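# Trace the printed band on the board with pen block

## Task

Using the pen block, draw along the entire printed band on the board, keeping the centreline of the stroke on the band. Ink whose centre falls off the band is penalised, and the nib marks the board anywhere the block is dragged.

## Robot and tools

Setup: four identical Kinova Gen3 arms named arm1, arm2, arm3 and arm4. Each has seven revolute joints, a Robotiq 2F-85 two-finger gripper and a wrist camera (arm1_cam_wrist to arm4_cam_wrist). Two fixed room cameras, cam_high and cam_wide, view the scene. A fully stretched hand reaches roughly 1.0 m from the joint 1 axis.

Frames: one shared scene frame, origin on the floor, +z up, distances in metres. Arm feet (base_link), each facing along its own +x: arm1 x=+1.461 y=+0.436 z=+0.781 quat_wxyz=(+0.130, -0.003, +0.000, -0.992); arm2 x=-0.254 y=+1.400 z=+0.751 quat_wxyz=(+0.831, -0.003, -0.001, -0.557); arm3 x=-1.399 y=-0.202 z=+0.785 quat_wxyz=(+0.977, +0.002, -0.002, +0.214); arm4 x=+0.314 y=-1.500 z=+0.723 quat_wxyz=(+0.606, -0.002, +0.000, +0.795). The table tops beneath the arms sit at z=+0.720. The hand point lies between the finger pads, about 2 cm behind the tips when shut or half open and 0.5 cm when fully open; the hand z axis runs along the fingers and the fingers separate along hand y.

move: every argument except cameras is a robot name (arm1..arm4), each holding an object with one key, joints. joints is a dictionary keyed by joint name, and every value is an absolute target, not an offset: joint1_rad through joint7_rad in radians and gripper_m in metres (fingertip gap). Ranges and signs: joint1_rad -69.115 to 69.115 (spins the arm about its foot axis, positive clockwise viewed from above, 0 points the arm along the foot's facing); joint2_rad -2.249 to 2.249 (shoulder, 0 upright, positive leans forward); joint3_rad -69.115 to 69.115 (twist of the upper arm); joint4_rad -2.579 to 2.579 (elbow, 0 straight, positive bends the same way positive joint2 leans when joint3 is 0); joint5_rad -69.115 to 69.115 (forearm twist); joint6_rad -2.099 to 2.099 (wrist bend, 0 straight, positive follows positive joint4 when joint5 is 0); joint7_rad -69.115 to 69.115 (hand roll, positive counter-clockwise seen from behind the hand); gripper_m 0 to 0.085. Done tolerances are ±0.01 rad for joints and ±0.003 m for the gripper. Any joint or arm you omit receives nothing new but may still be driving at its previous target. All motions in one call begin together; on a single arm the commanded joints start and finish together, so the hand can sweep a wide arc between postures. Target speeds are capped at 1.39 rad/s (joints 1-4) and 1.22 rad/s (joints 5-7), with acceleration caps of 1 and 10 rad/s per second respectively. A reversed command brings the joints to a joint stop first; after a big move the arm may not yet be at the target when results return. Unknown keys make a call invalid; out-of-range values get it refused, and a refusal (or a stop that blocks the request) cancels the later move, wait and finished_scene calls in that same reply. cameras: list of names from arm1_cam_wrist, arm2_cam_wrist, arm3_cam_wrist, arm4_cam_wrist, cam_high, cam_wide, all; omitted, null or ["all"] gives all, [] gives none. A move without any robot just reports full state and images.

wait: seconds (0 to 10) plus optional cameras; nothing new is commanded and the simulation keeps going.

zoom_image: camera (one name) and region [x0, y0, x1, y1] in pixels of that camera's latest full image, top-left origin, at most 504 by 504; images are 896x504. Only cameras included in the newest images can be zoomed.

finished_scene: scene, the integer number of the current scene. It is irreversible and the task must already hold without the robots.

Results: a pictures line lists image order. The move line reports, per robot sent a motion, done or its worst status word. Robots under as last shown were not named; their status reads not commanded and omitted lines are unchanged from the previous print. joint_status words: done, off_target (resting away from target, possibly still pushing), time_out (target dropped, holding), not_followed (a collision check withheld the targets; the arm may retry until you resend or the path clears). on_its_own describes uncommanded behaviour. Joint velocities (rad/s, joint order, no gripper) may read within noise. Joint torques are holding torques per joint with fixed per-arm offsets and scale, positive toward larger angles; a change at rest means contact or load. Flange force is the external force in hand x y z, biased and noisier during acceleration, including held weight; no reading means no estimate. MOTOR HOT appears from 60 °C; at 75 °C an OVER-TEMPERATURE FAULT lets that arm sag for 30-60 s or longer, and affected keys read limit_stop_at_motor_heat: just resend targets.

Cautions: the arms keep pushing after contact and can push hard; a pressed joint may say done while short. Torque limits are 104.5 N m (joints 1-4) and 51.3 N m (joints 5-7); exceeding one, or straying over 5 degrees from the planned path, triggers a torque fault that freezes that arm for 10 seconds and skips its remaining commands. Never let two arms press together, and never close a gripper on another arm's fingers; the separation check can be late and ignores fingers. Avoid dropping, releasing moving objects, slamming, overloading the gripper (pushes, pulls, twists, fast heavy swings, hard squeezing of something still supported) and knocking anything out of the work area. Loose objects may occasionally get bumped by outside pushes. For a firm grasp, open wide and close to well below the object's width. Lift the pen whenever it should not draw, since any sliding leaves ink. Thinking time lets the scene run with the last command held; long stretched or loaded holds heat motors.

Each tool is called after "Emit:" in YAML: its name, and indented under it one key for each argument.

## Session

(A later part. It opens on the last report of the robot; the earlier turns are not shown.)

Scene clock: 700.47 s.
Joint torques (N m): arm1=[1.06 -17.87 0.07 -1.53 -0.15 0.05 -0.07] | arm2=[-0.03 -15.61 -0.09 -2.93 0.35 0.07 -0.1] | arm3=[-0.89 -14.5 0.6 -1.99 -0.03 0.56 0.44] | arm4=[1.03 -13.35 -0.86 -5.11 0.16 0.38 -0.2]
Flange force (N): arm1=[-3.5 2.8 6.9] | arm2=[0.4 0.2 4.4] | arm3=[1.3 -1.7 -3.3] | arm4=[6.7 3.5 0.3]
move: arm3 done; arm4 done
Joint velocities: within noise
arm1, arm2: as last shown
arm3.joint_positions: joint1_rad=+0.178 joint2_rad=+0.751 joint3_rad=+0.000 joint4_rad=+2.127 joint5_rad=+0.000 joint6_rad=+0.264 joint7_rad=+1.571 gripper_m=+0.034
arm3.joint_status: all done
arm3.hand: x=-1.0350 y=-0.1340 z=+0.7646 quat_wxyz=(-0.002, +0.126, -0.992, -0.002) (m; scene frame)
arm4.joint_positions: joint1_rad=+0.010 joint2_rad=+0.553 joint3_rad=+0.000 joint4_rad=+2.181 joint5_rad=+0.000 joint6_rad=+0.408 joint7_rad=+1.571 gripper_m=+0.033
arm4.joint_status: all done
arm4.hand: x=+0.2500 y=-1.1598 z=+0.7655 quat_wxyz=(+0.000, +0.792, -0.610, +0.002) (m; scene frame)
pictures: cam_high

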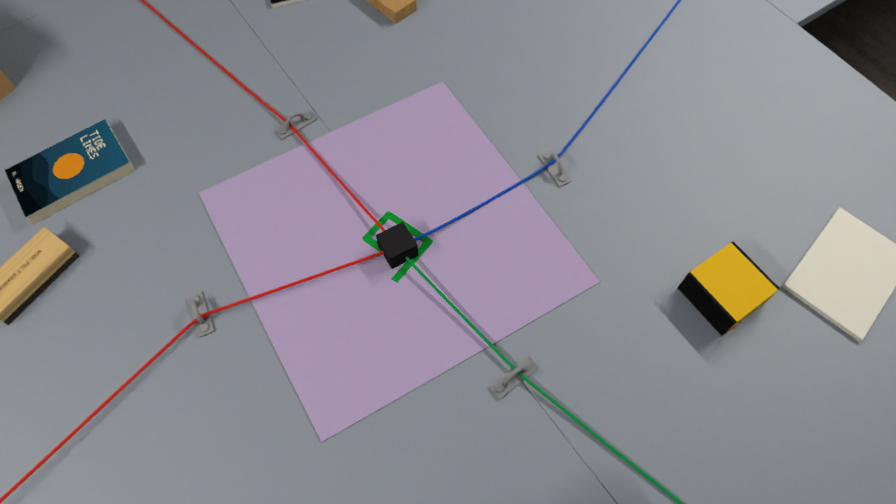

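Emit:
move:
  arm1: {"joints": {"joint2_rad": 0.7465, "joint4_rad": 2.1177, "joint6_rad": 0.2774}}
  arm2: {"joints": {"joint2_rad": 0.6276, "joint4_rad": 2.2344, "joint6_rad": 0.2796}}
  cameras: []

Emit:
move:
  arm3: {"joints": {"joint2_rad": 0.7446, "joint4_rad": 2.1559, "joint6_rad": 0.2410}}
  arm4: {"joints": {"joint2_rad": 0.5503, "joint4_rad": 2.1872, "joint6_rad": 0.4041}}
  cameras: ["cam_high"]

Emit:
zoom_image:
  camera: "cam_high"
  region: [365, 205, 435, 275]

Emit:
move:
  arm4: {"joints": {"joint2_rad": 0.5687, "joint4_rad": 2.1367, "joint6_rad": 0.4362}}
  cameras: []

Emit:
move:
  arm2: {"joints": {"joint2_rad": 0.6170, "joint4_rad": 2.2764, "joint6_rad": 0.2483}}
  arm3: {"joints": {"joint2_rad": 0.7415, "joint4_rad": 2.1725, "joint6_rad": 0.2276}}
  cameras: ["cam_high"]

Emit:
zoom_image:
  camera: "cam_high"
  region: [355, 200, 425, 270]

Scene clock: 741.97 s.
Joint torques (N m): arm1=[1.03 -18.37 0.12 -1.87 -0.17 0.04 -0.08] | arm2=[-0.04 -15.61 -0.08 -3.15 0.33 -0.05 -0.08] | arm3=[-0.84 -14.5 0.59 -2.01 -0.02 0.55 0.44] | arm4=[1.06 -13.37 -0.85 -5.14 0.17 0.37 -0.18]
Flange force (N): arm1=[-3.7 2.6 6.6] | arm2=[0.7 0.2 3.8] | arm3=[1.3 -1.6 -3.3] | arm4=[6.7 3.7 0.3]
move: arm1 done; arm2 done
Joint velocities: within noise
arm1.joint_positions: joint1_rad=-0.111 joint2_rad=+0.746 joint3_rad=+0.000 joint4_rad=+2.118 joint5_rad=+0.000 joint6_rad=+0.277 joint7_rad=+1.571 gripper_m=+0.033
arm1.joint_status: all done
arm1.hand: x=+1.1048 y=+0.3242 z=+0.7639 quat_wxyz=(+0.000, -0.983, -0.184, +0.003) (m; scene frame)
arm2.joint_positions: joint1_rad=+0.173 joint2_rad=+0.628 joint3_rad=+0.000 joint4_rad=+2.234 joint5_rad=+0.000 joint6_rad=+0.280 joint7_rad=+1.571 gripper_m=+0.033
arm2.joint_status: all done
arm2.hand: x=-0.2062 y=+1.0685 z=+0.7647 quat_wxyz=(-0.002, -0.627, -0.779, +0.003) (m; scene frame)
arm3, arm4: as last shown
pictures: none
No camera images: "cameras" was empty.

Scene clock: 742.67 s.
Joint torques (N m): arm1=[1.05 -18.4 0.13 -1.88 -0.16 0.05 -0.07] | arm2=[-0.04 -15.54 -0.08 -2.94 0.28 0 -0.1] | arm3=[-0.8 -14.06 0.55 -1.48 -0.04 0.76 0.43] | arm4=[1.05 -13.27 -0.85 -5.01 0.18 0.39 -0.21]
Flange force (N): arm1=[-3.7 2.7 6.7] | arm2=[0.2 0.1 3.7] | arm3=[0.8 -1.5 -3.2] | arm4=[6.5 3.5 0.2]
move: arm3 done; arm4 done
Joint velocities: within noise
arm1, arm2: as last shown
arm1.joint_positions: joint1_rad=-0.111 joint2_rad=+0.747 joint3_rad=+0.000 joint4_rad=+2.118 joint5_rad=+0.000 joint6_rad=+0.277 joint7_rad=+1.571 gripper_m=+0.033
arm3.joint_positions: joint1_rad=+0.178 joint2_rad=+0.745 joint3_rad=+0.000 joint4_rad=+2.156 joint5_rad=+0.000 joint6_rad=+0.241 joint7_rad=+1.571 gripper_m=+0.034
arm3.joint_status: all done
arm3.hand: x=-1.0436 y=-0.1362 z=+0.7647 quat_wxyz=(-0.002, +0.126, -0.992, -0.002) (m; scene frame)
arm4.joint_positions: joint1_rad=+0.010 joint2_rad=+0.550 joint3_rad=+0.000 joint4_rad=+2.187 joint5_rad=+0.000 joint6_rad=+0.404 joint7_rad=+1.571 gripper_m=+0.033
arm4.joint_status: all done
arm4.hand: x=+0.2505 y=-1.1617 z=+0.7655 quat_wxyz=(+0.000, +0.792, -0.610, +0.002) (m; scene frame)
pictures: cam_high

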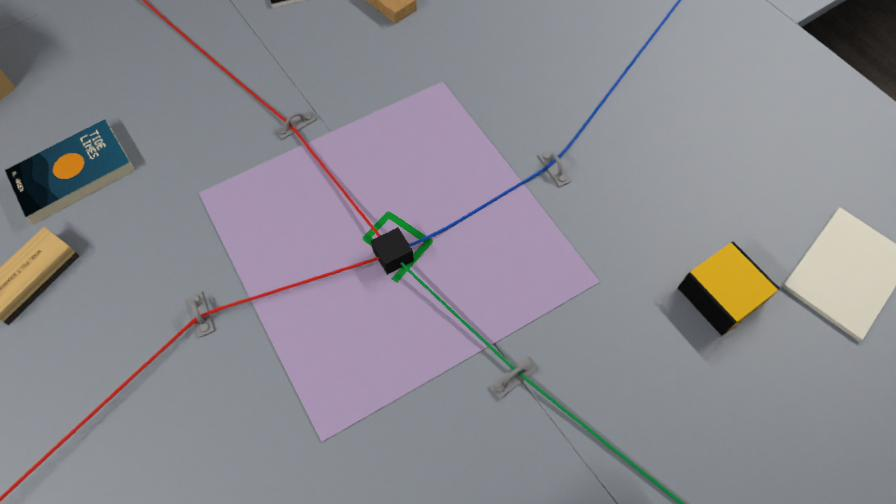

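Scaled by 7.200 from the camera's 896x504 image, which has a finer 1280x720 frame.

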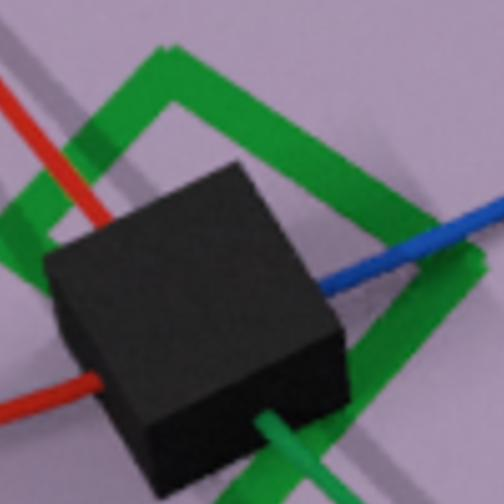

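Scene clock: 743.50 s.
Joint torques (N m): arm1=[1.08 -18.37 0.09 -1.92 -0.13 0.03 -0.1] | arm2=[-0.05 -15.56 -0.15 -2.97 0.33 0 -0.17] | arm3=[-0.91 -14.16 0.58 -1.86 -0.06 0.56 0.46] | arm4=[1.02 -13.95 -0.86 -5.73 0.16 0.21 -0.2]
Flange force (N): arm1=[-3.6 2.7 6.6] | arm2=[0.3 0.0 3.8] | arm3=[1.5 -1.8 -3.5] | arm4=[7.5 3.3 0.2]
move: arm4 done
Joint velocities: within noise
arm1, arm2, arm3: as last shown
arm4.joint_positions: joint1_rad=+0.010 joint2_rad=+0.569 joint3_rad=+0.000 joint4_rad=+2.137 joint5_rad=+0.000 joint6_rad=+0.436 joint7_rad=+1.571 gripper_m=+0.033
arm4.joint_status: all done
arm4.hand: x=+0.2465 y=-1.1465 z=+0.7655 quat_wxyz=(+0.000, +0.792, -0.610, +0.002) (m; scene frame)
pictures: none
No camera images: "cameras" was empty.

Scene clock: 744.30 s.
Joint torques (N m): arm1=[1.12 -18.33 0.07 -1.73 -0.15 0.09 -0.09] | arm2=[0.04 -14.92 -0.22 -2.29 0.33 0.24 -0.16] | arm3=[-0.84 -14.29 0.54 -2.34 -0.06 0.2 0.45] | arm4=[1.02 -13.94 -0.85 -5.6 0.17 0.22 -0.19]
Flange force (N): arm1=[-4.0 2.8 6.6] | arm2=[-0.2 0.3 4.1] | arm3=[2.3 -1.6 -3.7] | arm4=[7.2 3.3 0.2]
move: arm2 done; arm3 done
Joint velocities: within noise
arm1, arm4: as last shown
arm2.joint_positions: joint1_rad=+0.173 joint2_rad=+0.617 joint3_rad=+0.000 joint4_rad=+2.276 joint5_rad=+0.000 joint6_rad=+0.248 joint7_rad=+1.571 gripper_m=+0.033
arm2.joint_status: all done
arm2.hand: x=-0.2090 y=+1.0814 z=+0.7646 quat_wxyz=(-0.002, -0.627, -0.779, +0.003) (m; scene frame)
arm3.joint_positions: joint1_rad=+0.178 joint2_rad=+0.741 joint3_rad=+0.000 joint4_rad=+2.172 joint5_rad=+0.000 joint6_rad=+0.228 joint7_rad=+1.571 gripper_m=+0.034
arm3.joint_status: all done
arm3.hand: x=-1.0485 y=-0.1375 z=+0.7646 quat_wxyz=(-0.002, +0.126, -0.992, -0.002) (m; scene frame)
arm4.hand: x=+0.2465 y=-1.1464 z=+0.7655 quat_wxyz=(+0.000, +0.792, -0.610, +0.002) (m; scene frame)
pictures: cam_high

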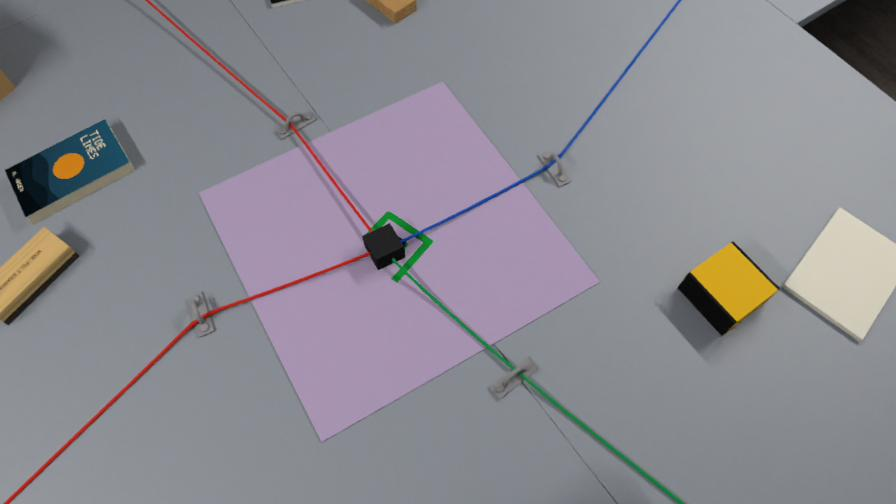

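Scaled by 7.200 from the camera's 896x504 image, which has a finer 1280x720 frame.

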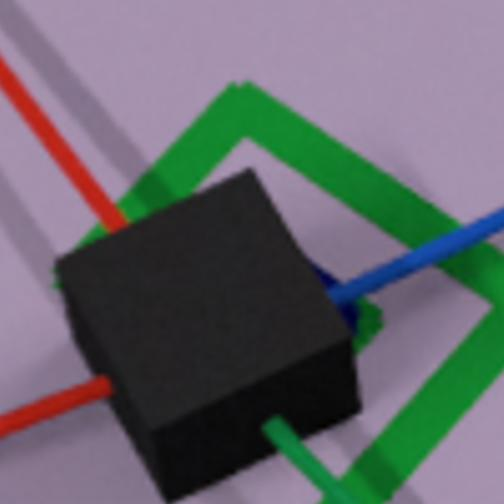

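Emit:
move:
  arm1: {"joints": {"joint2_rad": 0.7551, "joint4_rad": 2.0814, "joint6_rad": 0.3051}}
  arm4: {"joints": {"joint2_rad": 0.5991, "joint4_rad": 2.0560, "joint6_rad": 0.4865}}
  cameras: []

Emit:
move:
  arm2: {"joints": {"joint2_rad": 0.6091, "joint4_rad": 2.3109, "joint6_rad": 0.2216}}
  arm3: {"joints": {"joint2_rad": 0.7382, "joint4_rad": 2.1894, "joint6_rad": 0.2139}}
  cameras: ["cam_high"]

Emit:
zoom_image:
  camera: "cam_high"
  region: [355, 195, 425, 265]

Emit:
move:
  arm2: {"joints": {"joint2_rad": 0.6012, "joint4_rad": 2.3471, "joint6_rad": 0.1934}}
  arm3: {"joints": {"joint2_rad": 0.7350, "joint4_rad": 2.2063, "joint6_rad": 0.2003}}
  cameras: ["cam_high"]

Emit:
zoom_image:
  camera: "cam_high"
  region: [350, 195, 420, 265]

Scene clock: 799.83 s.
Joint torques (N m): arm1=[1.03 -18.77 0.12 -2.16 -0.18 0.02 -0.09] | arm2=[-0.07 -14.97 -0.09 -2.29 0.36 0.18 -0.14] | arm3=[-0.92 -14.3 0.57 -2.36 -0.04 0.2 0.45] | arm4=[1.02 -14.85 -0.83 -6.09 0.18 0.22 -0.2]
Flange force (N): arm1=[-3.8 2.5 6.5] | arm2=[-0.4 -0.1 4.0] | arm3=[2.3 -1.8 -3.7] | arm4=[7.6 3.1 0.3]
move: arm1 done; arm4 done
Joint velocities: within noise
arm1.joint_positions: joint1_rad=-0.111 joint2_rad=+0.755 joint3_rad=+0.000 joint4_rad=+2.081 joint5_rad=+0.000 joint6_rad=+0.305 joint7_rad=+1.571 gripper_m=+0.033
arm1.joint_status: all done
arm1.hand: x=+1.0946 y=+0.3202 z=+0.7640 quat_wxyz=(+0.000, -0.983, -0.184, +0.003) (m; scene frame)
arm2, arm3: as last shown
arm2.hand: x=-0.2090 y=+1.0813 z=+0.7646 quat_wxyz=(-0.002, -0.627, -0.779, +0.003) (m; scene frame)
arm4.joint_positions: joint1_rad=+0.010 joint2_rad=+0.599 joint3_rad=+0.000 joint4_rad=+2.056 joint5_rad=+0.000 joint6_rad=+0.486 joint7_rad=+1.571 gripper_m=+0.033
arm4.joint_status: all done
arm4.hand: x=+0.2402 y=-1.1225 z=+0.7654 quat_wxyz=(+0.000, +0.792, -0.610, +0.002) (m; scene frame)
pictures: none
No camera images: "cameras" was empty.

Scene clock: 800.57 s.
Joint torques (N m): arm1=[1.04 -18.75 0.13 -2.15 -0.17 0.02 -0.08] | arm2=[-0.02 -14.55 -0.13 -1.88 0.36 0.27 -0.11] | arm3=[-0.88 -14.21 0.54 -2.21 -0.04 0.21 0.47] | arm4=[1.03 -14.84 -0.85 -6.04 0.16 0.21 -0.21]
Flange force (N): arm1=[-3.8 2.5 6.4] | arm2=[-0.6 0.2 4.2] | arm3=[2.2 -1.7 -3.5] | arm4=[7.4 3.1 0.1]
move: arm2 done; arm3 done
Joint velocities: within noise
arm1, arm4: as last shown
arm2.joint_positions: joint1_rad=+0.173 joint2_rad=+0.609 joint3_rad=+0.000 joint4_rad=+2.311 joint5_rad=+0.000 joint6_rad=+0.222 joint7_rad=+1.571 gripper_m=+0.033
arm2.joint_status: all done
arm2.hand: x=-0.2113 y=+1.0919 z=+0.7645 quat_wxyz=(-0.002, -0.627, -0.779, +0.003) (m; scene frame)
arm3.joint_positions: joint1_rad=+0.178 joint2_rad=+0.738 joint3_rad=+0.000 joint4_rad=+2.189 joint5_rad=+0.000 joint6_rad=+0.214 joint7_rad=+1.571 gripper_m=+0.034
arm3.joint_status: all done
arm3.hand: x=-1.0535 y=-0.1388 z=+0.7645 quat_wxyz=(-0.002, +0.126, -0.992, -0.002) (m; scene frame)
arm4.hand: x=+0.2402 y=-1.1224 z=+0.7654 quat_wxyz=(+0.000, +0.792, -0.610, +0.002) (m; scene frame)
pictures: cam_high

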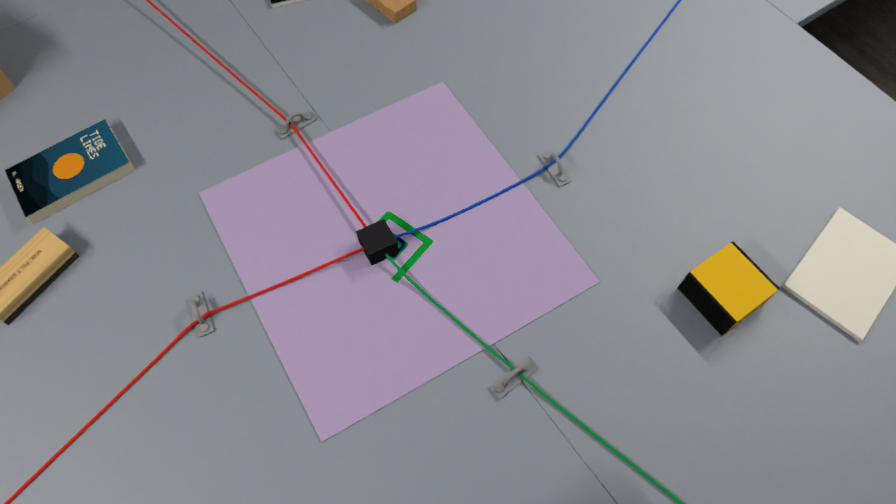

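Scaled by 7.200 from the camera's 896x504 image, which has a finer 1280x720 frame.

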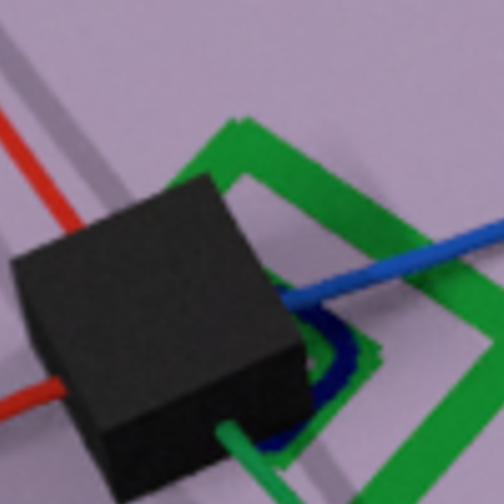

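Scene clock: 801.33 s.
Joint torques (N m): arm1=[1.09 -18.73 0.11 -2.16 -0.19 0.02 -0.08] | arm2=[0.01 -14.17 -0.08 -1.73 0.33 0.24 -0.16] | arm3=[-0.87 -14.01 0.55 -2.12 -0.04 0.2 0.43] | arm4=[1.04 -14.81 -0.84 -6.01 0.16 0.2 -0.2]
Flange force (N): arm1=[-3.7 2.7 6.4] | arm2=[-0.3 0.2 4.3] | arm3=[2.2 -1.7 -3.7] | arm4=[7.4 3.1 0.0]
move: arm2 done; arm3 done
Joint velocities: within noise
arm1, arm4: as last shown
arm2.joint_positions: joint1_rad=+0.173 joint2_rad=+0.601 joint3_rad=+0.000 joint4_rad=+2.347 joint5_rad=+0.000 joint6_rad=+0.193 joint7_rad=+1.571 gripper_m=+0.033
arm2.joint_status: all done
arm2.hand: x=-0.2138 y=+1.1031 z=+0.7645 quat_wxyz=(-0.002, -0.627, -0.779, +0.003) (m; scene frame)
arm3.joint_positions: joint1_rad=+0.178 joint2_rad=+0.735 joint3_rad=+0.000 joint4_rad=+2.206 joint5_rad=+0.000 joint6_rad=+0.200 joint7_rad=+1.571 gripper_m=+0.034
arm3.joint_status: all done
arm3.hand: x=-1.0586 y=-0.1401 z=+0.7645 quat_wxyz=(-0.002, +0.126, -0.992, -0.002) (m; scene frame)
pictures: cam_high

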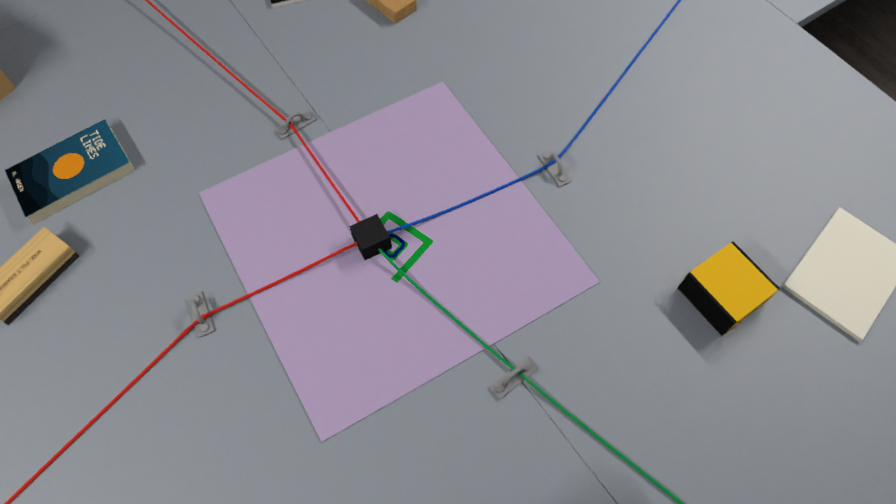

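Scaled by 7.200 from the camera's 896x504 image, which has a finer 1280x720 frame.

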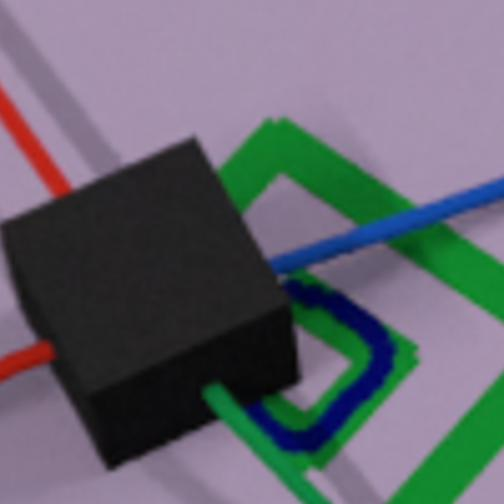

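Emit:
move:
  arm2: {"joints": {"joint2_rad": 0.5951, "joint4_rad": 2.3799, "joint6_rad": 0.1666}}
  arm3: {"joints": {"joint2_rad": 0.7325, "joint4_rad": 2.2193, "joint6_rad": 0.1897}}
  cameras: ["cam_high"]

Emit:
zoom_image:
  camera: "cam_high"
  region: [345, 190, 415, 260]

Emit:
move:
  arm3: {"joints": {"joint2_rad": 0.7428, "joint4_rad": 2.1657, "joint6_rad": 0.2331}}
  arm4: {"joints": {"joint2_rad": 0.6183, "joint4_rad": 2.0058, "joint6_rad": 0.5175}}
  cameras: []

Emit:
move:
  arm1: {"joints": {"joint2_rad": 0.7452, "joint4_rad": 2.1233, "joint6_rad": 0.2731}}
  arm2: {"joints": {"joint2_rad": 0.5936, "joint4_rad": 2.3881, "joint6_rad": 0.1599}}
  cameras: ["cam_high"]

Emit:
zoom_image:
  camera: "cam_high"
  region: [350, 190, 420, 260]

Scene clock: 848.33 s.
Joint torques (N m): arm1=[1.04 -18.7 0.08 -2.09 -0.16 0.08 -0.06] | arm2=[0.14 -12.79 -0.19 0.98 0.34 1.44 -0.14] | arm3=[-0.88 -13.7 0.6 -1.72 -0.04 0.39 0.47] | arm4=[1.1 -14.03 -0.8 -3.94 0.14 1.34 -0.2]
Flange force (N): arm1=[-3.8 2.6 6.5] | arm2=[-4.3 0.5 4.5] | arm3=[1.8 -1.8 -3.7] | arm4=[3.8 3.0 0.3]
move: arm2 done; arm3 done
Joint velocities: within noise
arm1, arm4: as last shown
arm2.joint_positions: joint1_rad=+0.173 joint2_rad=+0.595 joint3_rad=+0.000 joint4_rad=+2.380 joint5_rad=+0.000 joint6_rad=+0.167 joint7_rad=+1.571 gripper_m=+0.033
arm2.joint_status: all done
arm2.hand: x=-0.2160 y=+1.1132 z=+0.7644 quat_wxyz=(-0.002, -0.627, -0.779, +0.003) (m; scene frame)
arm3.joint_positions: joint1_rad=+0.178 joint2_rad=+0.732 joint3_rad=+0.000 joint4_rad=+2.219 joint5_rad=+0.000 joint6_rad=+0.190 joint7_rad=+1.571 gripper_m=+0.034
arm3.joint_status: all done
arm3.hand: x=-1.0625 y=-0.1411 z=+0.7646 quat_wxyz=(-0.002, +0.126, -0.992, -0.002) (m; scene frame)
pictures: cam_high

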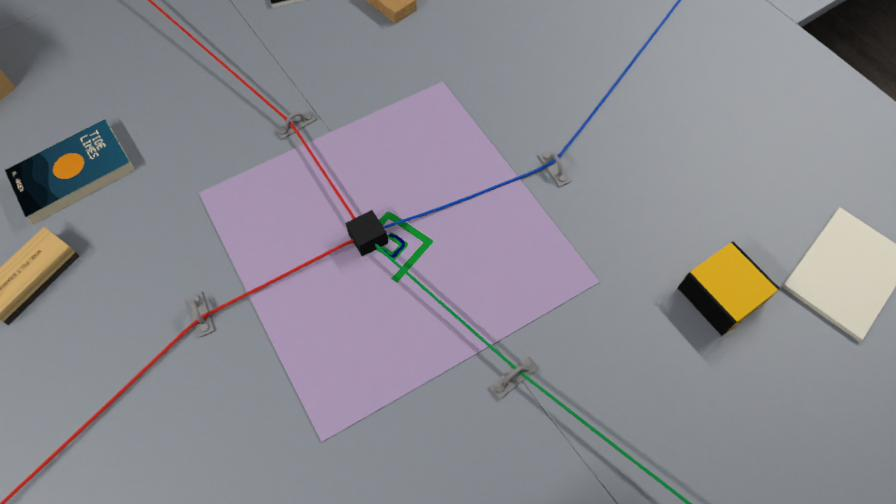

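Scaled by 7.200 from the camera's 896x504 image, which has a finer 1280x720 frame.

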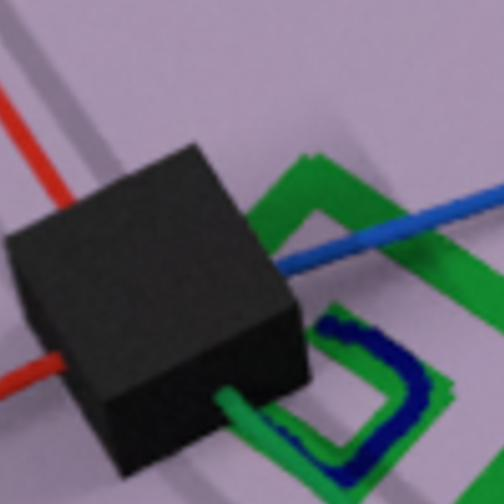

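Scene clock: 849.17 s.
Joint torques (N m): arm1=[1.1 -18.73 0.09 -2.03 -0.16 0.04 -0.08] | arm2=[-0.13 -13.78 -0.16 -1.53 0.39 0.24 -0.13] | arm3=[-0.9 -14.42 0.57 -2.52 -0.03 0.14 0.45] | arm4=[1.04 -15.42 -0.83 -6.26 0.17 0.17 -0.21]
Flange force (N): arm1=[-4.1 2.7 6.4] | arm2=[-0.1 -0.1 4.3] | arm3=[2.5 -1.7 -3.7] | arm4=[7.4 2.9 0.1]
move: arm3 done; arm4 done
Joint velocities: within noise
arm1, arm2: as last shown
arm2.hand: x=-0.2160 y=+1.1133 z=+0.7644 quat_wxyz=(-0.002, -0.627, -0.779, +0.003) (m; scene frame)
arm3.joint_positions: joint1_rad=+0.178 joint2_rad=+0.743 joint3_rad=+0.000 joint4_rad=+2.166 joint5_rad=+0.000 joint6_rad=+0.233 joint7_rad=+1.571 gripper_m=+0.034
arm3.joint_status: all done
arm3.hand: x=-1.0465 y=-0.1370 z=+0.7646 quat_wxyz=(-0.002, +0.126, -0.992, -0.002) (m; scene frame)
arm4.joint_positions: joint1_rad=+0.010 joint2_rad=+0.618 joint3_rad=+0.000 joint4_rad=+2.006 joint5_rad=+0.000 joint6_rad=+0.517 joint7_rad=+1.571 gripper_m=+0.033
arm4.joint_status: all done
arm4.hand: x=+0.2363 y=-1.1078 z=+0.7654 quat_wxyz=(+0.000, +0.792, -0.610, +0.002) (m; scene frame)
pictures: none
No camera images: "cameras" was empty.

Scene clock: 849.97 s.
Joint torques (N m): arm1=[1.07 -18.01 0.12 -1.09 -0.18 0.43 -0.07] | arm2=[-0.08 -13.86 -0.17 -1.87 0.38 0.03 -0.13] | arm3=[-0.91 -14.38 0.53 -2.48 -0.06 0.16 0.45] | arm4=[1.06 -15.41 -0.84 -6.27 0.18 0.22 -0.21]
Flange force (N): arm1=[-4.9 2.6 6.9] | arm2=[0.6 0.2 4.3] | arm3=[2.5 -1.8 -3.8] | arm4=[7.5 3.0 0.2]
move: arm1 done; arm2 done
Joint velocities: within noise
arm1.joint_positions: joint1_rad=-0.111 joint2_rad=+0.745 joint3_rad=+0.000 joint4_rad=+2.123 joint5_rad=+0.000 joint6_rad=+0.273 joint7_rad=+1.571 gripper_m=+0.033
arm1.joint_status: all done
arm1.hand: x=+1.1064 y=+0.3248 z=+0.7639 quat_wxyz=(+0.000, -0.983, -0.184, +0.003) (m; scene frame)
arm2.joint_positions: joint1_rad=+0.173 joint2_rad=+0.594 joint3_rad=+0.000 joint4_rad=+2.388 joint5_rad=+0.000 joint6_rad=+0.160 joint7_rad=+1.571 gripper_m=+0.033
arm2.joint_status: all done
arm2.hand: x=-0.2165 y=+1.1158 z=+0.7644 quat_wxyz=(-0.002, -0.627, -0.779, +0.003) (m; scene frame)
arm3, arm4: as last shown
pictures: cam_high

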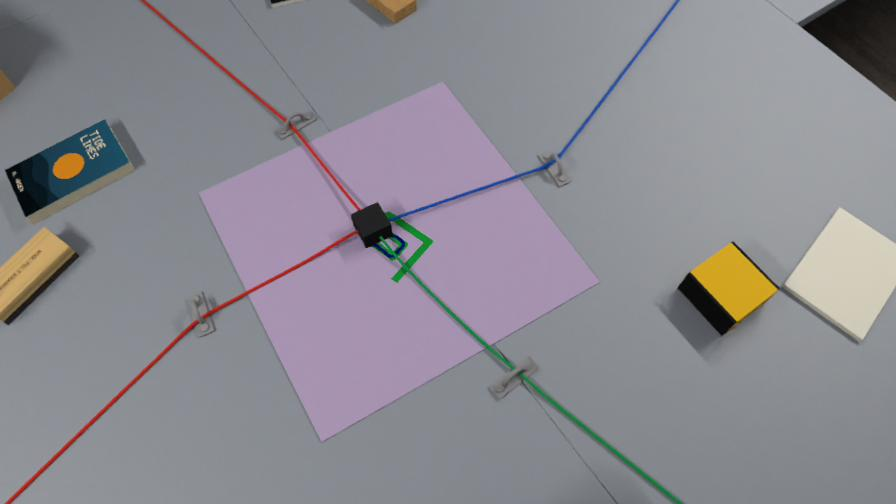

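Scaled by 7.200 from the camera's 896x504 image, which has a finer 1280x720 frame.

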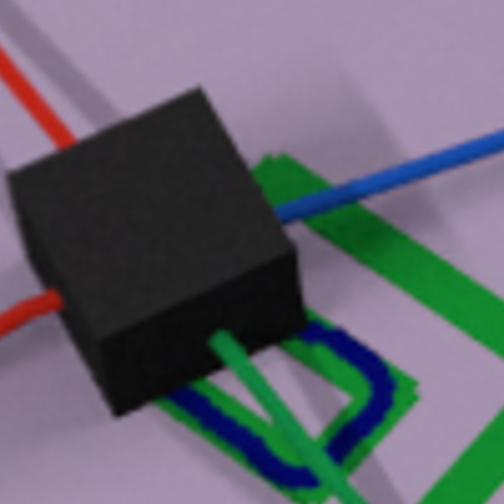

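Emit:
move:
  arm3: {"joints": {"joint2_rad": 0.7600, "joint4_rad": 2.0875, "joint6_rad": 0.2941}}
  arm4: {"joints": {"joint2_rad": 0.6231, "joint4_rad": 1.9937, "joint6_rad": 0.5248}}
  cameras: []

Emit:
move:
  arm1: {"joints": {"joint2_rad": 0.7371, "joint4_rad": 2.1591, "joint6_rad": 0.2454}}
  arm2: {"joints": {"joint2_rad": 0.5924, "joint4_rad": 2.3945, "joint6_rad": 0.1548}}
  cameras: ["cam_high"]

Emit:
zoom_image:
  camera: "cam_high"
  region: [355, 190, 425, 260]

Emit:
move:
  arm1: {"joints": {"joint2_rad": 0.7315, "joint4_rad": 2.1877, "joint6_rad": 0.2224}}
  arm2: {"joints": {"joint2_rad": 0.5913, "joint4_rad": 2.4005, "joint6_rad": 0.1499}}
  cameras: ["cam_high"]

Emit:
zoom_image:
  camera: "cam_high"
  region: [360, 190, 430, 260]

Scene clock: 911.03 s.
Joint torques (N m): arm1=[1.07 -18.05 0.06 -1.18 -0.14 0.37 -0.07] | arm2=[-0.06 -13.85 -0.07 -1.91 0.3 -0.01 -0.14] | arm3=[-0.86 -15.21 0.58 -3.03 -0.03 0.1 0.42] | arm4=[1.06 -15.52 -0.84 -6.33 0.17 0.2 -0.19]
Flange force (N): arm1=[-4.8 2.7 6.8] | arm2=[0.6 0.1 4.1] | arm3=[2.5 -1.5 -3.6] | arm4=[7.6 3.0 0.1]
move: arm3 done; arm4 done
Joint velocities: within noise
arm1, arm2: as last shown
arm3.joint_positions: joint1_rad=+0.178 joint2_rad=+0.760 joint3_rad=+0.000 joint4_rad=+2.088 joint5_rad=+0.000 joint6_rad=+0.294 joint7_rad=+1.571 gripper_m=+0.034
arm3.joint_status: all done
arm3.hand: x=-1.0235 y=-0.1311 z=+0.7648 quat_wxyz=(-0.002, +0.126, -0.992, -0.002) (m; scene frame)
arm4.joint_positions: joint1_rad=+0.010 joint2_rad=+0.623 joint3_rad=+0.000 joint4_rad=+1.994 joint5_rad=+0.000 joint6_rad=+0.525 joint7_rad=+1.571 gripper_m=+0.033
arm4.joint_status: all done
arm4.hand: x=+0.2354 y=-1.1043 z=+0.7654 quat_wxyz=(+0.000, +0.792, -0.610, +0.002) (m; scene frame)
pictures: none
No camera images: "cameras" was empty.

Scene clock: 911.80 s.
Joint torques (N m): arm1=[1.08 -17.64 0.07 -0.85 -0.2 0.39 -0.08] | arm2=[-0.06 -13.79 -0.2 -1.77 0.32 0.08 -0.16] | arm3=[-0.9 -15.15 0.59 -3.03 -0.03 0.16 0.44] | arm4=[1.07 -15.56 -0.85 -6.31 0.15 0.21 -0.19]
Flange force (N): arm1=[-4.9 2.7 6.9] | arm2=[0.5 0.1 4.5] | arm3=[2.7 -1.6 -3.6] | arm4=[7.5 3.0 0.2]
move: arm1 done; arm2 done
Joint velocities: within noise
arm1.joint_positions: joint1_rad=-0.111 joint2_rad=+0.737 joint3_rad=+0.000 joint4_rad=+2.159 joint5_rad=+0.000 joint6_rad=+0.245 joint7_rad=+1.571 gripper_m=+0.033
arm1.joint_status: all done
arm1.hand: x=+1.1166 y=+0.3288 z=+0.7639 quat_wxyz=(+0.000, -0.983, -0.184, +0.003) (m; scene frame)
arm2.joint_positions: joint1_rad=+0.173 joint2_rad=+0.592 joint3_rad=+0.000 joint4_rad=+2.395 joint5_rad=+0.000 joint6_rad=+0.155 joint7_rad=+1.571 gripper_m=+0.033
arm2.joint_status: all done
arm2.hand: x=-0.2170 y=+1.1178 z=+0.7644 quat_wxyz=(-0.002, -0.627, -0.779, +0.003) (m; scene frame)
arm3, arm4: as last shown
arm3.hand: x=-1.0235 y=-0.1310 z=+0.7648 quat_wxyz=(-0.002, +0.126, -0.992, -0.002) (m; scene frame)
pictures: cam_high

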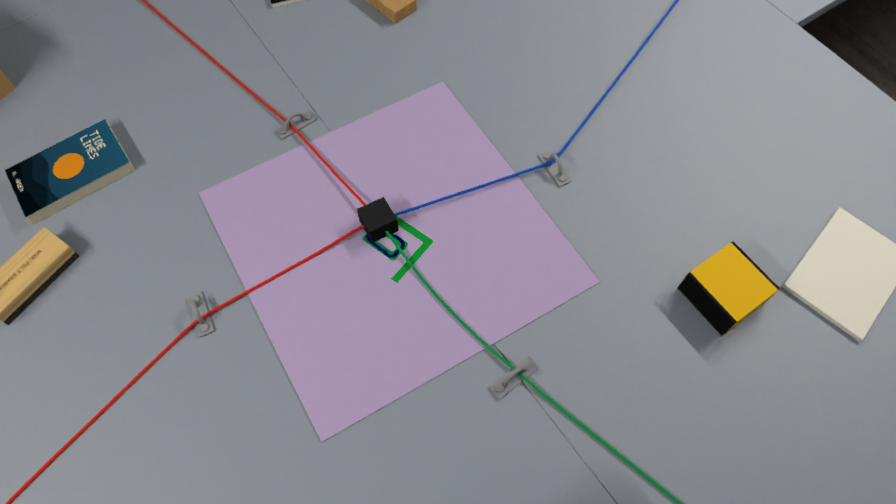

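Scaled by 7.200 from the camera's 896x504 image, which has a finer 1280x720 frame.

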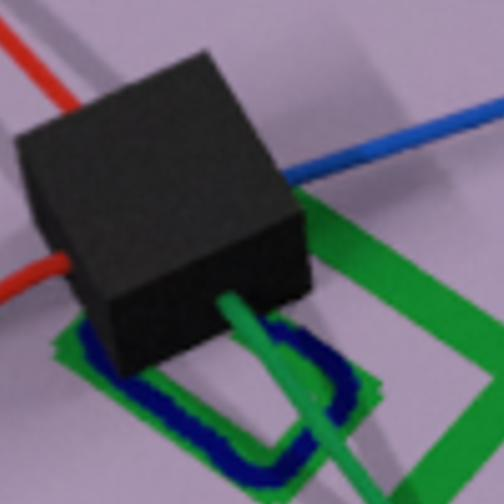

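Scene clock: 912.50 s.
Joint torques (N m): arm1=[1.05 -17.32 0.04 -0.69 -0.14 0.43 -0.08] | arm2=[0.01 -13.69 -0.15 -1.71 0.35 0.09 -0.09] | arm3=[-0.86 -15.17 0.53 -3.06 -0.05 0.16 0.45] | arm4=[1.05 -15.55 -0.83 -6.34 0.2 0.22 -0.21]
Flange force (N): arm1=[-4.5 2.8 7.1] | arm2=[0.6 0.5 4.4] | arm3=[2.8 -1.4 -3.5] | arm4=[7.6 3.0 0.2]
move: arm1 done; arm2 done
Joint velocities: within noise
arm1.joint_positions: joint1_rad=-0.111 joint2_rad=+0.732 joint3_rad=+0.000 joint4_rad=+2.188 joint5_rad=+0.000 joint6_rad=+0.222 joint7_rad=+1.571 gripper_m=+0.033
arm1.joint_status: all done
arm1.hand: x=+1.1248 y=+0.3319 z=+0.7637 quat_wxyz=(+0.000, -0.983, -0.184, +0.003) (m; scene frame)
arm2.joint_positions: joint1_rad=+0.173 joint2_rad=+0.591 joint3_rad=+0.000 joint4_rad=+2.400 joint5_rad=+0.000 joint6_rad=+0.150 joint7_rad=+1.571 gripper_m=+0.033
arm2.joint_status: all done
arm2.hand: x=-0.2174 y=+1.1197 z=+0.7644 quat_wxyz=(-0.002, -0.627, -0.779, +0.003) (m; scene frame)
arm3, arm4: as last shown
pictures: cam_high

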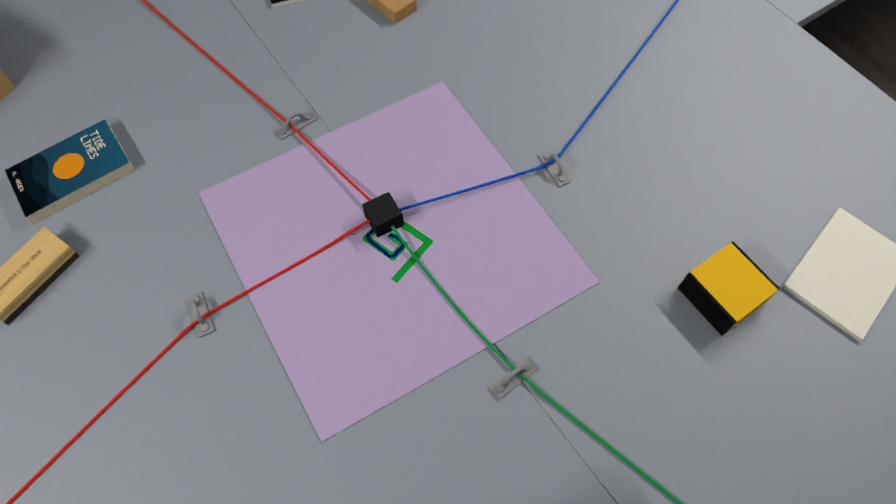

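Scaled by 7.200 from the camera's 896x504 image, which has a finer 1280x720 frame.

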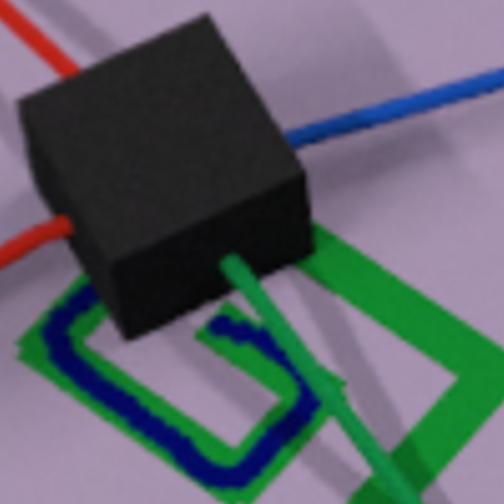

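Emit:
move:
  arm3: {"joints": {"joint2_rad": 0.7676, "joint4_rad": 2.0575, "joint6_rad": 0.3166}}
  arm4: {"joints": {"joint2_rad": 0.6181, "joint4_rad": 2.0064, "joint6_rad": 0.5171}}
  cameras: []

Emit:
move:
  arm1: {"joints": {"joint2_rad": 0.7265, "joint4_rad": 2.2127, "joint6_rad": 0.2023}}
  arm2: {"joints": {"joint2_rad": 0.5905, "joint4_rad": 2.4049, "joint6_rad": 0.1463}}
  cameras: ["cam_high"]

Emit:
zoom_image:
  camera: "cam_high"
  region: [365, 185, 435, 255]

Emit:
move:
  arm2: {"joints": {"joint2_rad": 0.6002, "joint4_rad": 2.3524, "joint6_rad": 0.1890}}
  arm3: {"joints": {"joint2_rad": 0.7704, "joint4_rad": 2.0464, "joint6_rad": 0.3248}}
  cameras: []

Emit:
move:
  arm1: {"joints": {"joint2_rad": 0.7231, "joint4_rad": 2.2324, "joint6_rad": 0.1861}}
  arm4: {"joints": {"joint2_rad": 0.6016, "joint4_rad": 2.0494, "joint6_rad": 0.4905}}
  cameras: ["cam_high"]

Emit:
zoom_image:
  camera: "cam_high"
  region: [370, 190, 440, 260]

Scene clock: 955.30 s.
Joint torques (N m): arm1=[1.09 -17.31 0.08 -0.62 -0.17 0.43 -0.08] | arm2=[-0.05 -13.68 -0.16 -1.78 0.33 0.05 -0.1] | arm3=[-0.87 -15.47 0.56 -3.2 -0.02 0.16 0.44] | arm4=[1.06 -15.37 -0.86 -6.24 0.19 0.22 -0.21]
Flange force (N): arm1=[-4.7 2.8 7.1] | arm2=[0.7 0.3 4.3] | arm3=[2.7 -1.4 -3.5] | arm4=[7.5 3.0 0.1]
move: arm3 done; arm4 done
Joint velocities: within noise
arm1, arm2: as last shown
arm3.joint_positions: joint1_rad=+0.178 joint2_rad=+0.768 joint3_rad=+0.000 joint4_rad=+2.058 joint5_rad=+0.000 joint6_rad=+0.317 joint7_rad=+1.571 gripper_m=+0.034
arm3.joint_status: all done
arm3.hand: x=-1.0148 y=-0.1288 z=+0.7647 quat_wxyz=(-0.002, +0.126, -0.992, -0.002) (m; scene frame)
arm4.joint_positions: joint1_rad=+0.010 joint2_rad=+0.618 joint3_rad=+0.000 joint4_rad=+2.006 joint5_rad=+0.000 joint6_rad=+0.517 joint7_rad=+1.571 gripper_m=+0.033
arm4.joint_status: all done
arm4.hand: x=+0.2363 y=-1.1080 z=+0.7654 quat_wxyz=(+0.000, +0.792, -0.610, +0.002) (m; scene frame)
pictures: none
No camera images: "cameras" was empty.

Scene clock: 956.00 s.
Joint torques (N m): arm1=[1.07 -17.05 0.12 -0.39 -0.17 0.46 -0.08] | arm2=[-0.02 -13.66 -0.22 -1.58 0.36 0.11 -0.13] | arm3=[-0.94 -15.49 0.55 -3.27 -0.02 0.17 0.45] | arm4=[1.03 -15.41 -0.81 -6.25 0.17 0.25 -0.2]
Flange force (N): arm1=[-4.6 2.8 7.3] | arm2=[0.3 0.4 4.5] | arm3=[3.0 -1.6 -3.4] | arm4=[7.5 3.0 0.3]
move: arm1 done; arm2 done
Joint velocities: within noise
arm1.joint_positions: joint1_rad=-0.111 joint2_rad=+0.726 joint3_rad=+0.000 joint4_rad=+2.213 joint5_rad=+0.000 joint6_rad=+0.202 joint7_rad=+1.571 gripper_m=+0.033
arm1.joint_status: all done
arm1.hand: x=+1.1319 y=+0.3347 z=+0.7638 quat_wxyz=(+0.000, -0.983, -0.184, +0.003) (m; scene frame)
arm2.joint_positions: joint1_rad=+0.173 joint2_rad=+0.590 joint3_rad=+0.000 joint4_rad=+2.405 joint5_rad=+0.000 joint6_rad=+0.146 joint7_rad=+1.571 gripper_m=+0.033
arm2.joint_status: all done
arm2.hand: x=-0.2177 y=+1.1210 z=+0.7644 quat_wxyz=(-0.002, -0.627, -0.779, +0.003) (m; scene frame)
arm3.joint_positions: joint1_rad=+0.178 joint2_rad=+0.768 joint3_rad=+0.000 joint4_rad=+2.057 joint5_rad=+0.000 joint6_rad=+0.317 joint7_rad=+1.571 gripper_m=+0.034
arm3.joint_status: not commanded
arm3.hand: x=-1.0147 y=-0.1288 z=+0.7647 quat_wxyz=(-0.002, +0.126, -0.992, -0.002) (m; scene frame)
arm4: as last shown
pictures: cam_high

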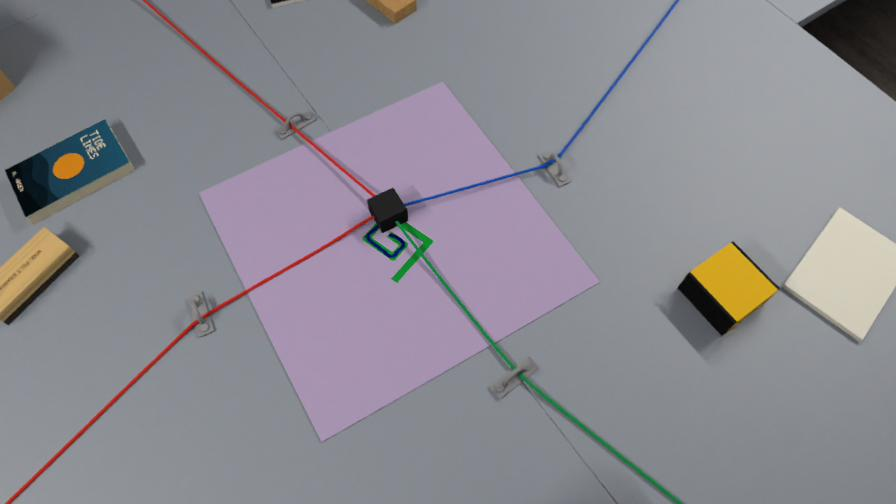

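Scaled by 7.200 from the camera's 896x504 image, which has a finer 1280x720 frame.

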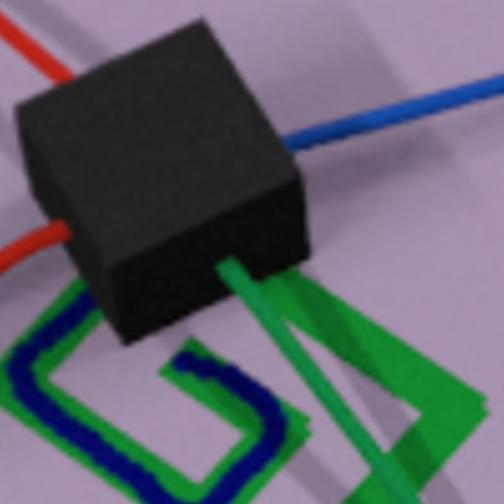

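Scene clock: 956.83 s.
Joint torques (N m): arm1=[1.06 -17.05 0.09 -0.36 -0.15 0.46 -0.08] | arm2=[-0.03 -14.36 -0.2 -2.42 0.32 -0.02 -0.07] | arm3=[-0.87 -15.63 0.57 -3.36 -0.05 0.17 0.42] | arm4=[1.04 -15.35 -0.84 -6.22 0.15 0.25 -0.2]
Flange force (N): arm1=[-4.7 2.8 7.3] | arm2=[1.2 0.4 4.5] | arm3=[3.0 -1.4 -3.3] | arm4=[7.5 3.0 0.2]
move: arm2 done; arm3 done
Joint velocities: within noise
arm1, arm4: as last shown
arm2.joint_positions: joint1_rad=+0.173 joint2_rad=+0.600 joint3_rad=+0.000 joint4_rad=+2.352 joint5_rad=+0.000 joint6_rad=+0.189 joint7_rad=+1.571 gripper_m=+0.033
arm2.joint_status: all done
arm2.hand: x=-0.2141 y=+1.1047 z=+0.7645 quat_wxyz=(-0.002, -0.627, -0.779, +0.003) (m; scene frame)
arm3.joint_positions: joint1_rad=+0.178 joint2_rad=+0.770 joint3_rad=+0.000 joint4_rad=+2.046 joint5_rad=+0.000 joint6_rad=+0.325 joint7_rad=+1.571 gripper_m=+0.034
arm3.joint_status: all done
arm3.hand: x=-1.0115 y=-0.1280 z=+0.7647 quat_wxyz=(-0.002, +0.126, -0.992, -0.002) (m; scene frame)
pictures: none
No camera images: "cameras" was empty.

Scene clock: 957.63 s.
Joint torques (N m): arm1=[1.04 -17.18 0.16 -1 -0.17 0.08 -0.07] | arm2=[-0.06 -14.27 -0.1 -2.42 0.4 -0.07 -0.15] | arm3=[-0.92 -15.56 0.56 -3.31 -0.05 0.17 0.41] | arm4=[1.05 -14.72 -0.8 -5.63 0.17 0.5 -0.22]
Flange force (N): arm1=[-3.3 2.9 7.3] | arm2=[1.1 0.2 4.0] | arm3=[2.9 -1.6 -3.5] | arm4=[6.8 3.0 0.3]
move: arm1 done; arm4 done
Joint velocities: within noise
arm1.joint_positions: joint1_rad=-0.111 joint2_rad=+0.723 joint3_rad=+0.000 joint4_rad=+2.232 joint5_rad=+0.000 joint6_rad=+0.186 joint7_rad=+1.571 gripper_m=+0.033
arm1.joint_status: all done
arm1.hand: x=+1.1376 y=+0.3369 z=+0.7637 quat_wxyz=(+0.000, -0.983, -0.184, +0.003) (m; scene frame)
arm2, arm3: as last shown
arm4.joint_positions: joint1_rad=+0.010 joint2_rad=+0.602 joint3_rad=+0.000 joint4_rad=+2.049 joint5_rad=+0.000 joint6_rad=+0.490 joint7_rad=+1.571 gripper_m=+0.033
arm4.joint_status: all done
arm4.hand: x=+0.2396 y=-1.1204 z=+0.7654 quat_wxyz=(+0.000, +0.792, -0.610, +0.002) (m; scene frame)
pictures: cam_high

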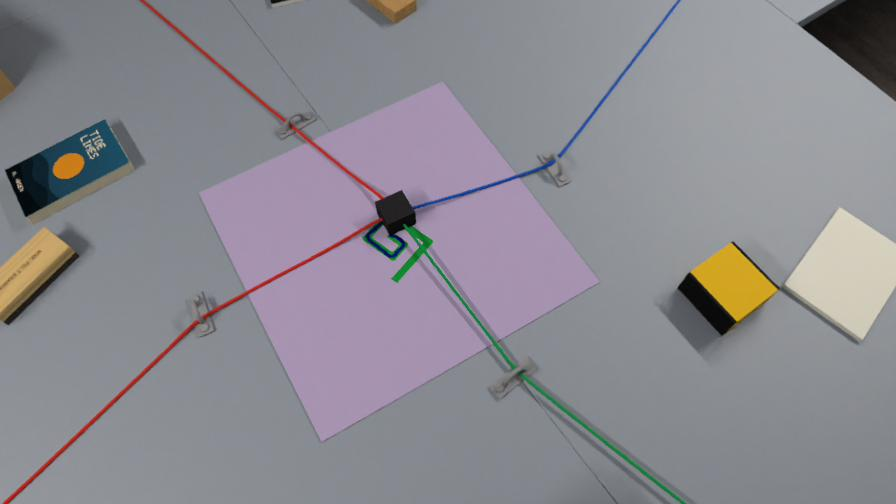

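Scaled by 7.200 from the camera's 896x504 image, which has a finer 1280x720 frame.

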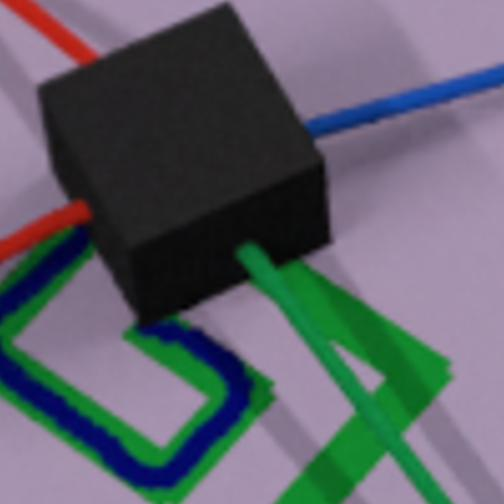

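Emit:
move:
  arm2: {"joints": {"joint2_rad": 0.6168, "joint4_rad": 2.2770, "joint6_rad": 0.2478}}
  arm3: {"joints": {"joint2_rad": 0.7784, "joint4_rad": 2.0153, "joint6_rad": 0.3479}}
  cameras: []

Emit:
move:
  arm1: {"joints": {"joint2_rad": 0.7202, "joint4_rad": 2.2504, "joint6_rad": 0.1710}}
  arm4: {"joints": {"joint2_rad": 0.5865, "joint4_rad": 2.0894, "joint6_rad": 0.4658}}
  cameras: ["cam_high"]

Emit:
zoom_image:
  camera: "cam_high"
  region: [370, 195, 440, 265]

Emit:
move:
  arm1: {"joints": {"joint2_rad": 0.7174, "joint4_rad": 2.2681, "joint6_rad": 0.1561}}
  arm4: {"joints": {"joint2_rad": 0.5726, "joint4_rad": 2.1264, "joint6_rad": 0.4427}}
  cameras: ["cam_high"]

Emit:
zoom_image:
  camera: "cam_high"
  region: [370, 200, 440, 270]

Scene clock: 1001.40 s.
Joint torques (N m): arm1=[1.08 -17.19 0.09 -0.95 -0.15 0.08 -0.05] | arm2=[-0.09 -15.14 -0.28 -2.86 0.34 -0.04 -0.09] | arm3=[-0.88 -15.92 0.58 -3.55 -0.05 0.16 0.46] | arm4=[1.02 -14.68 -0.82 -5.47 0.18 0.51 -0.22]
Flange force (N): arm1=[-3.5 3.0 7.3] | arm2=[0.8 0.1 4.0] | arm3=[3.1 -1.3 -3.3] | arm4=[6.4 2.9 0.1]
move: arm2 done; arm3 done
Joint velocities: within noise
arm1, arm4: as last shown
arm2.joint_positions: joint1_rad=+0.173 joint2_rad=+0.617 joint3_rad=+0.000 joint4_rad=+2.277 joint5_rad=+0.000 joint6_rad=+0.248 joint7_rad=+1.571 gripper_m=+0.033
arm2.joint_status: all done
arm2.hand: x=-0.2090 y=+1.0815 z=+0.7647 quat_wxyz=(-0.002, -0.627, -0.779, +0.003) (m; scene frame)
arm3.joint_positions: joint1_rad=+0.178 joint2_rad=+0.778 joint3_rad=+0.000 joint4_rad=+2.015 joint5_rad=+0.000 joint6_rad=+0.348 joint7_rad=+1.571 gripper_m=+0.034
arm3.joint_status: all done
arm3.hand: x=-1.0025 y=-0.1257 z=+0.7648 quat_wxyz=(-0.002, +0.126, -0.992, -0.002) (m; scene frame)
arm4.hand: x=+0.2396 y=-1.1205 z=+0.7654 quat_wxyz=(+0.000, +0.792, -0.610, +0.002) (m; scene frame)
pictures: none
No camera images: "cameras" was empty.

Scene clock: 1002.17 s.
Joint torques (N m): arm1=[1.1 -17.02 0.1 -0.81 -0.14 0.08 -0.04] | arm2=[-0.08 -15.16 -0.14 -2.86 0.33 -0.05 -0.08] | arm3=[-0.91 -15.95 0.56 -3.54 -0.05 0.15 0.44] | arm4=[1.03 -14.22 -0.83 -5.22 0.16 0.52 -0.23]
Flange force (N): arm1=[-3.4 3.2 7.4] | arm2=[0.7 0.1 4.0] | arm3=[3.0 -1.5 -3.2] | arm4=[6.2 3.0 0.1]
move: arm1 done; arm4 done
Joint velocities: within noise
arm1.joint_positions: joint1_rad=-0.111 joint2_rad=+0.720 joint3_rad=+0.000 joint4_rad=+2.250 joint5_rad=+0.000 joint6_rad=+0.171 joint7_rad=+1.571 gripper_m=+0.033
arm1.joint_status: all done
arm1.hand: x=+1.1429 y=+0.3390 z=+0.7636 quat_wxyz=(+0.000, -0.983, -0.184, +0.003) (m; scene frame)
arm2, arm3: as last shown
arm4.joint_positions: joint1_rad=+0.010 joint2_rad=+0.587 joint3_rad=+0.000 joint4_rad=+2.089 joint5_rad=+0.000 joint6_rad=+0.466 joint7_rad=+1.571 gripper_m=+0.033
arm4.joint_status: all done
arm4.hand: x=+0.2428 y=-1.1323 z=+0.7654 quat_wxyz=(+0.000, +0.792, -0.610, +0.002) (m; scene frame)
pictures: cam_high

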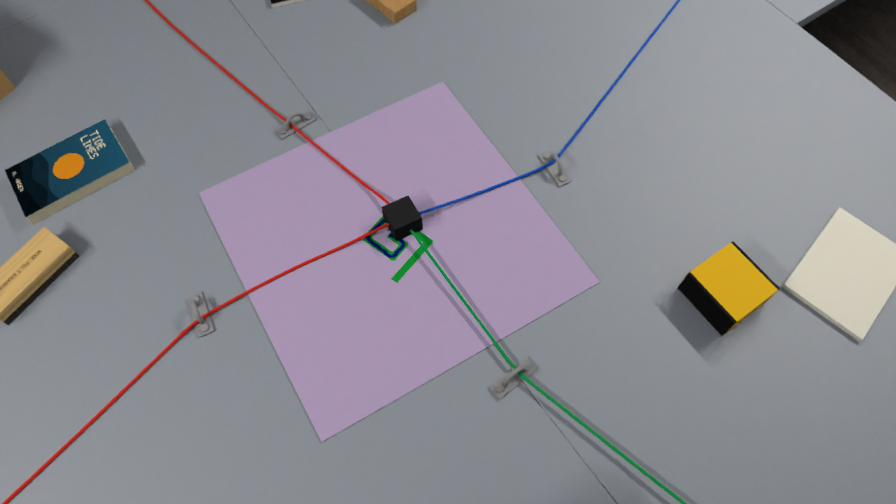

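Scaled by 7.200 from the camera's 896x504 image, which has a finer 1280x720 frame.

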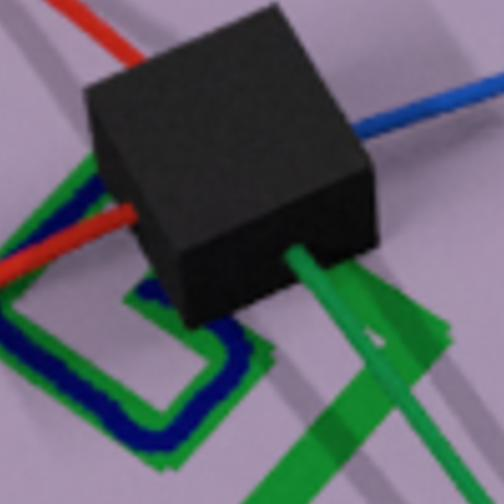

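Scene clock: 1002.93 s.
Joint torques (N m): arm1=[1.07 -16.83 0.12 -0.62 -0.16 0.11 -0.08] | arm2=[-0.04 -15.14 -0.26 -2.81 0.32 -0.07 -0.1] | arm3=[-0.87 -15.91 0.63 -3.53 -0.05 0.17 0.45] | arm4=[1.08 -13.87 -0.82 -5.15 0.17 0.48 -0.23]
Flange force (N): arm1=[-3.4 3.0 7.6] | arm2=[0.5 0.2 3.9] | arm3=[3.0 -1.3 -3.3] | arm4=[6.3 3.3 0.2]
move: arm1 done; arm4 done
Joint velocities: within noise
arm1.joint_positions: joint1_rad=-0.111 joint2_rad=+0.717 joint3_rad=+0.000 joint4_rad=+2.268 joint5_rad=+0.000 joint6_rad=+0.156 joint7_rad=+1.571 gripper_m=+0.033
arm1.joint_status: all done
arm1.hand: x=+1.1480 y=+0.3410 z=+0.7636 quat_wxyz=(+0.000, -0.983, -0.184, +0.003) (m; scene frame)
arm2, arm3: as last shown
arm4.joint_positions: joint1_rad=+0.010 joint2_rad=+0.573 joint3_rad=+0.000 joint4_rad=+2.126 joint5_rad=+0.000 joint6_rad=+0.443 joint7_rad=+1.571 gripper_m=+0.033
arm4.joint_status: all done
arm4.hand: x=+0.2457 y=-1.1434 z=+0.7655 quat_wxyz=(+0.000, +0.792, -0.610, +0.002) (m; scene frame)
pictures: cam_high

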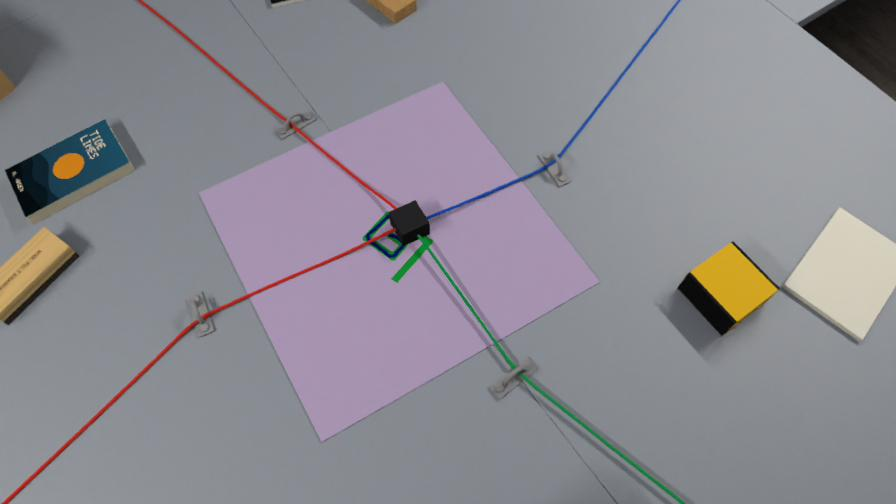

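Scaled by 7.200 from the camera's 896x504 image, which has a finer 1280x720 frame.

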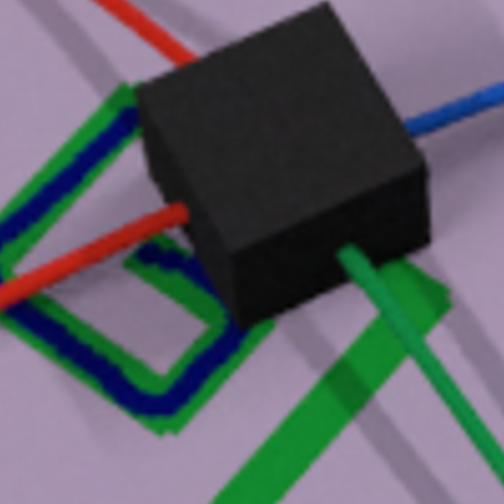

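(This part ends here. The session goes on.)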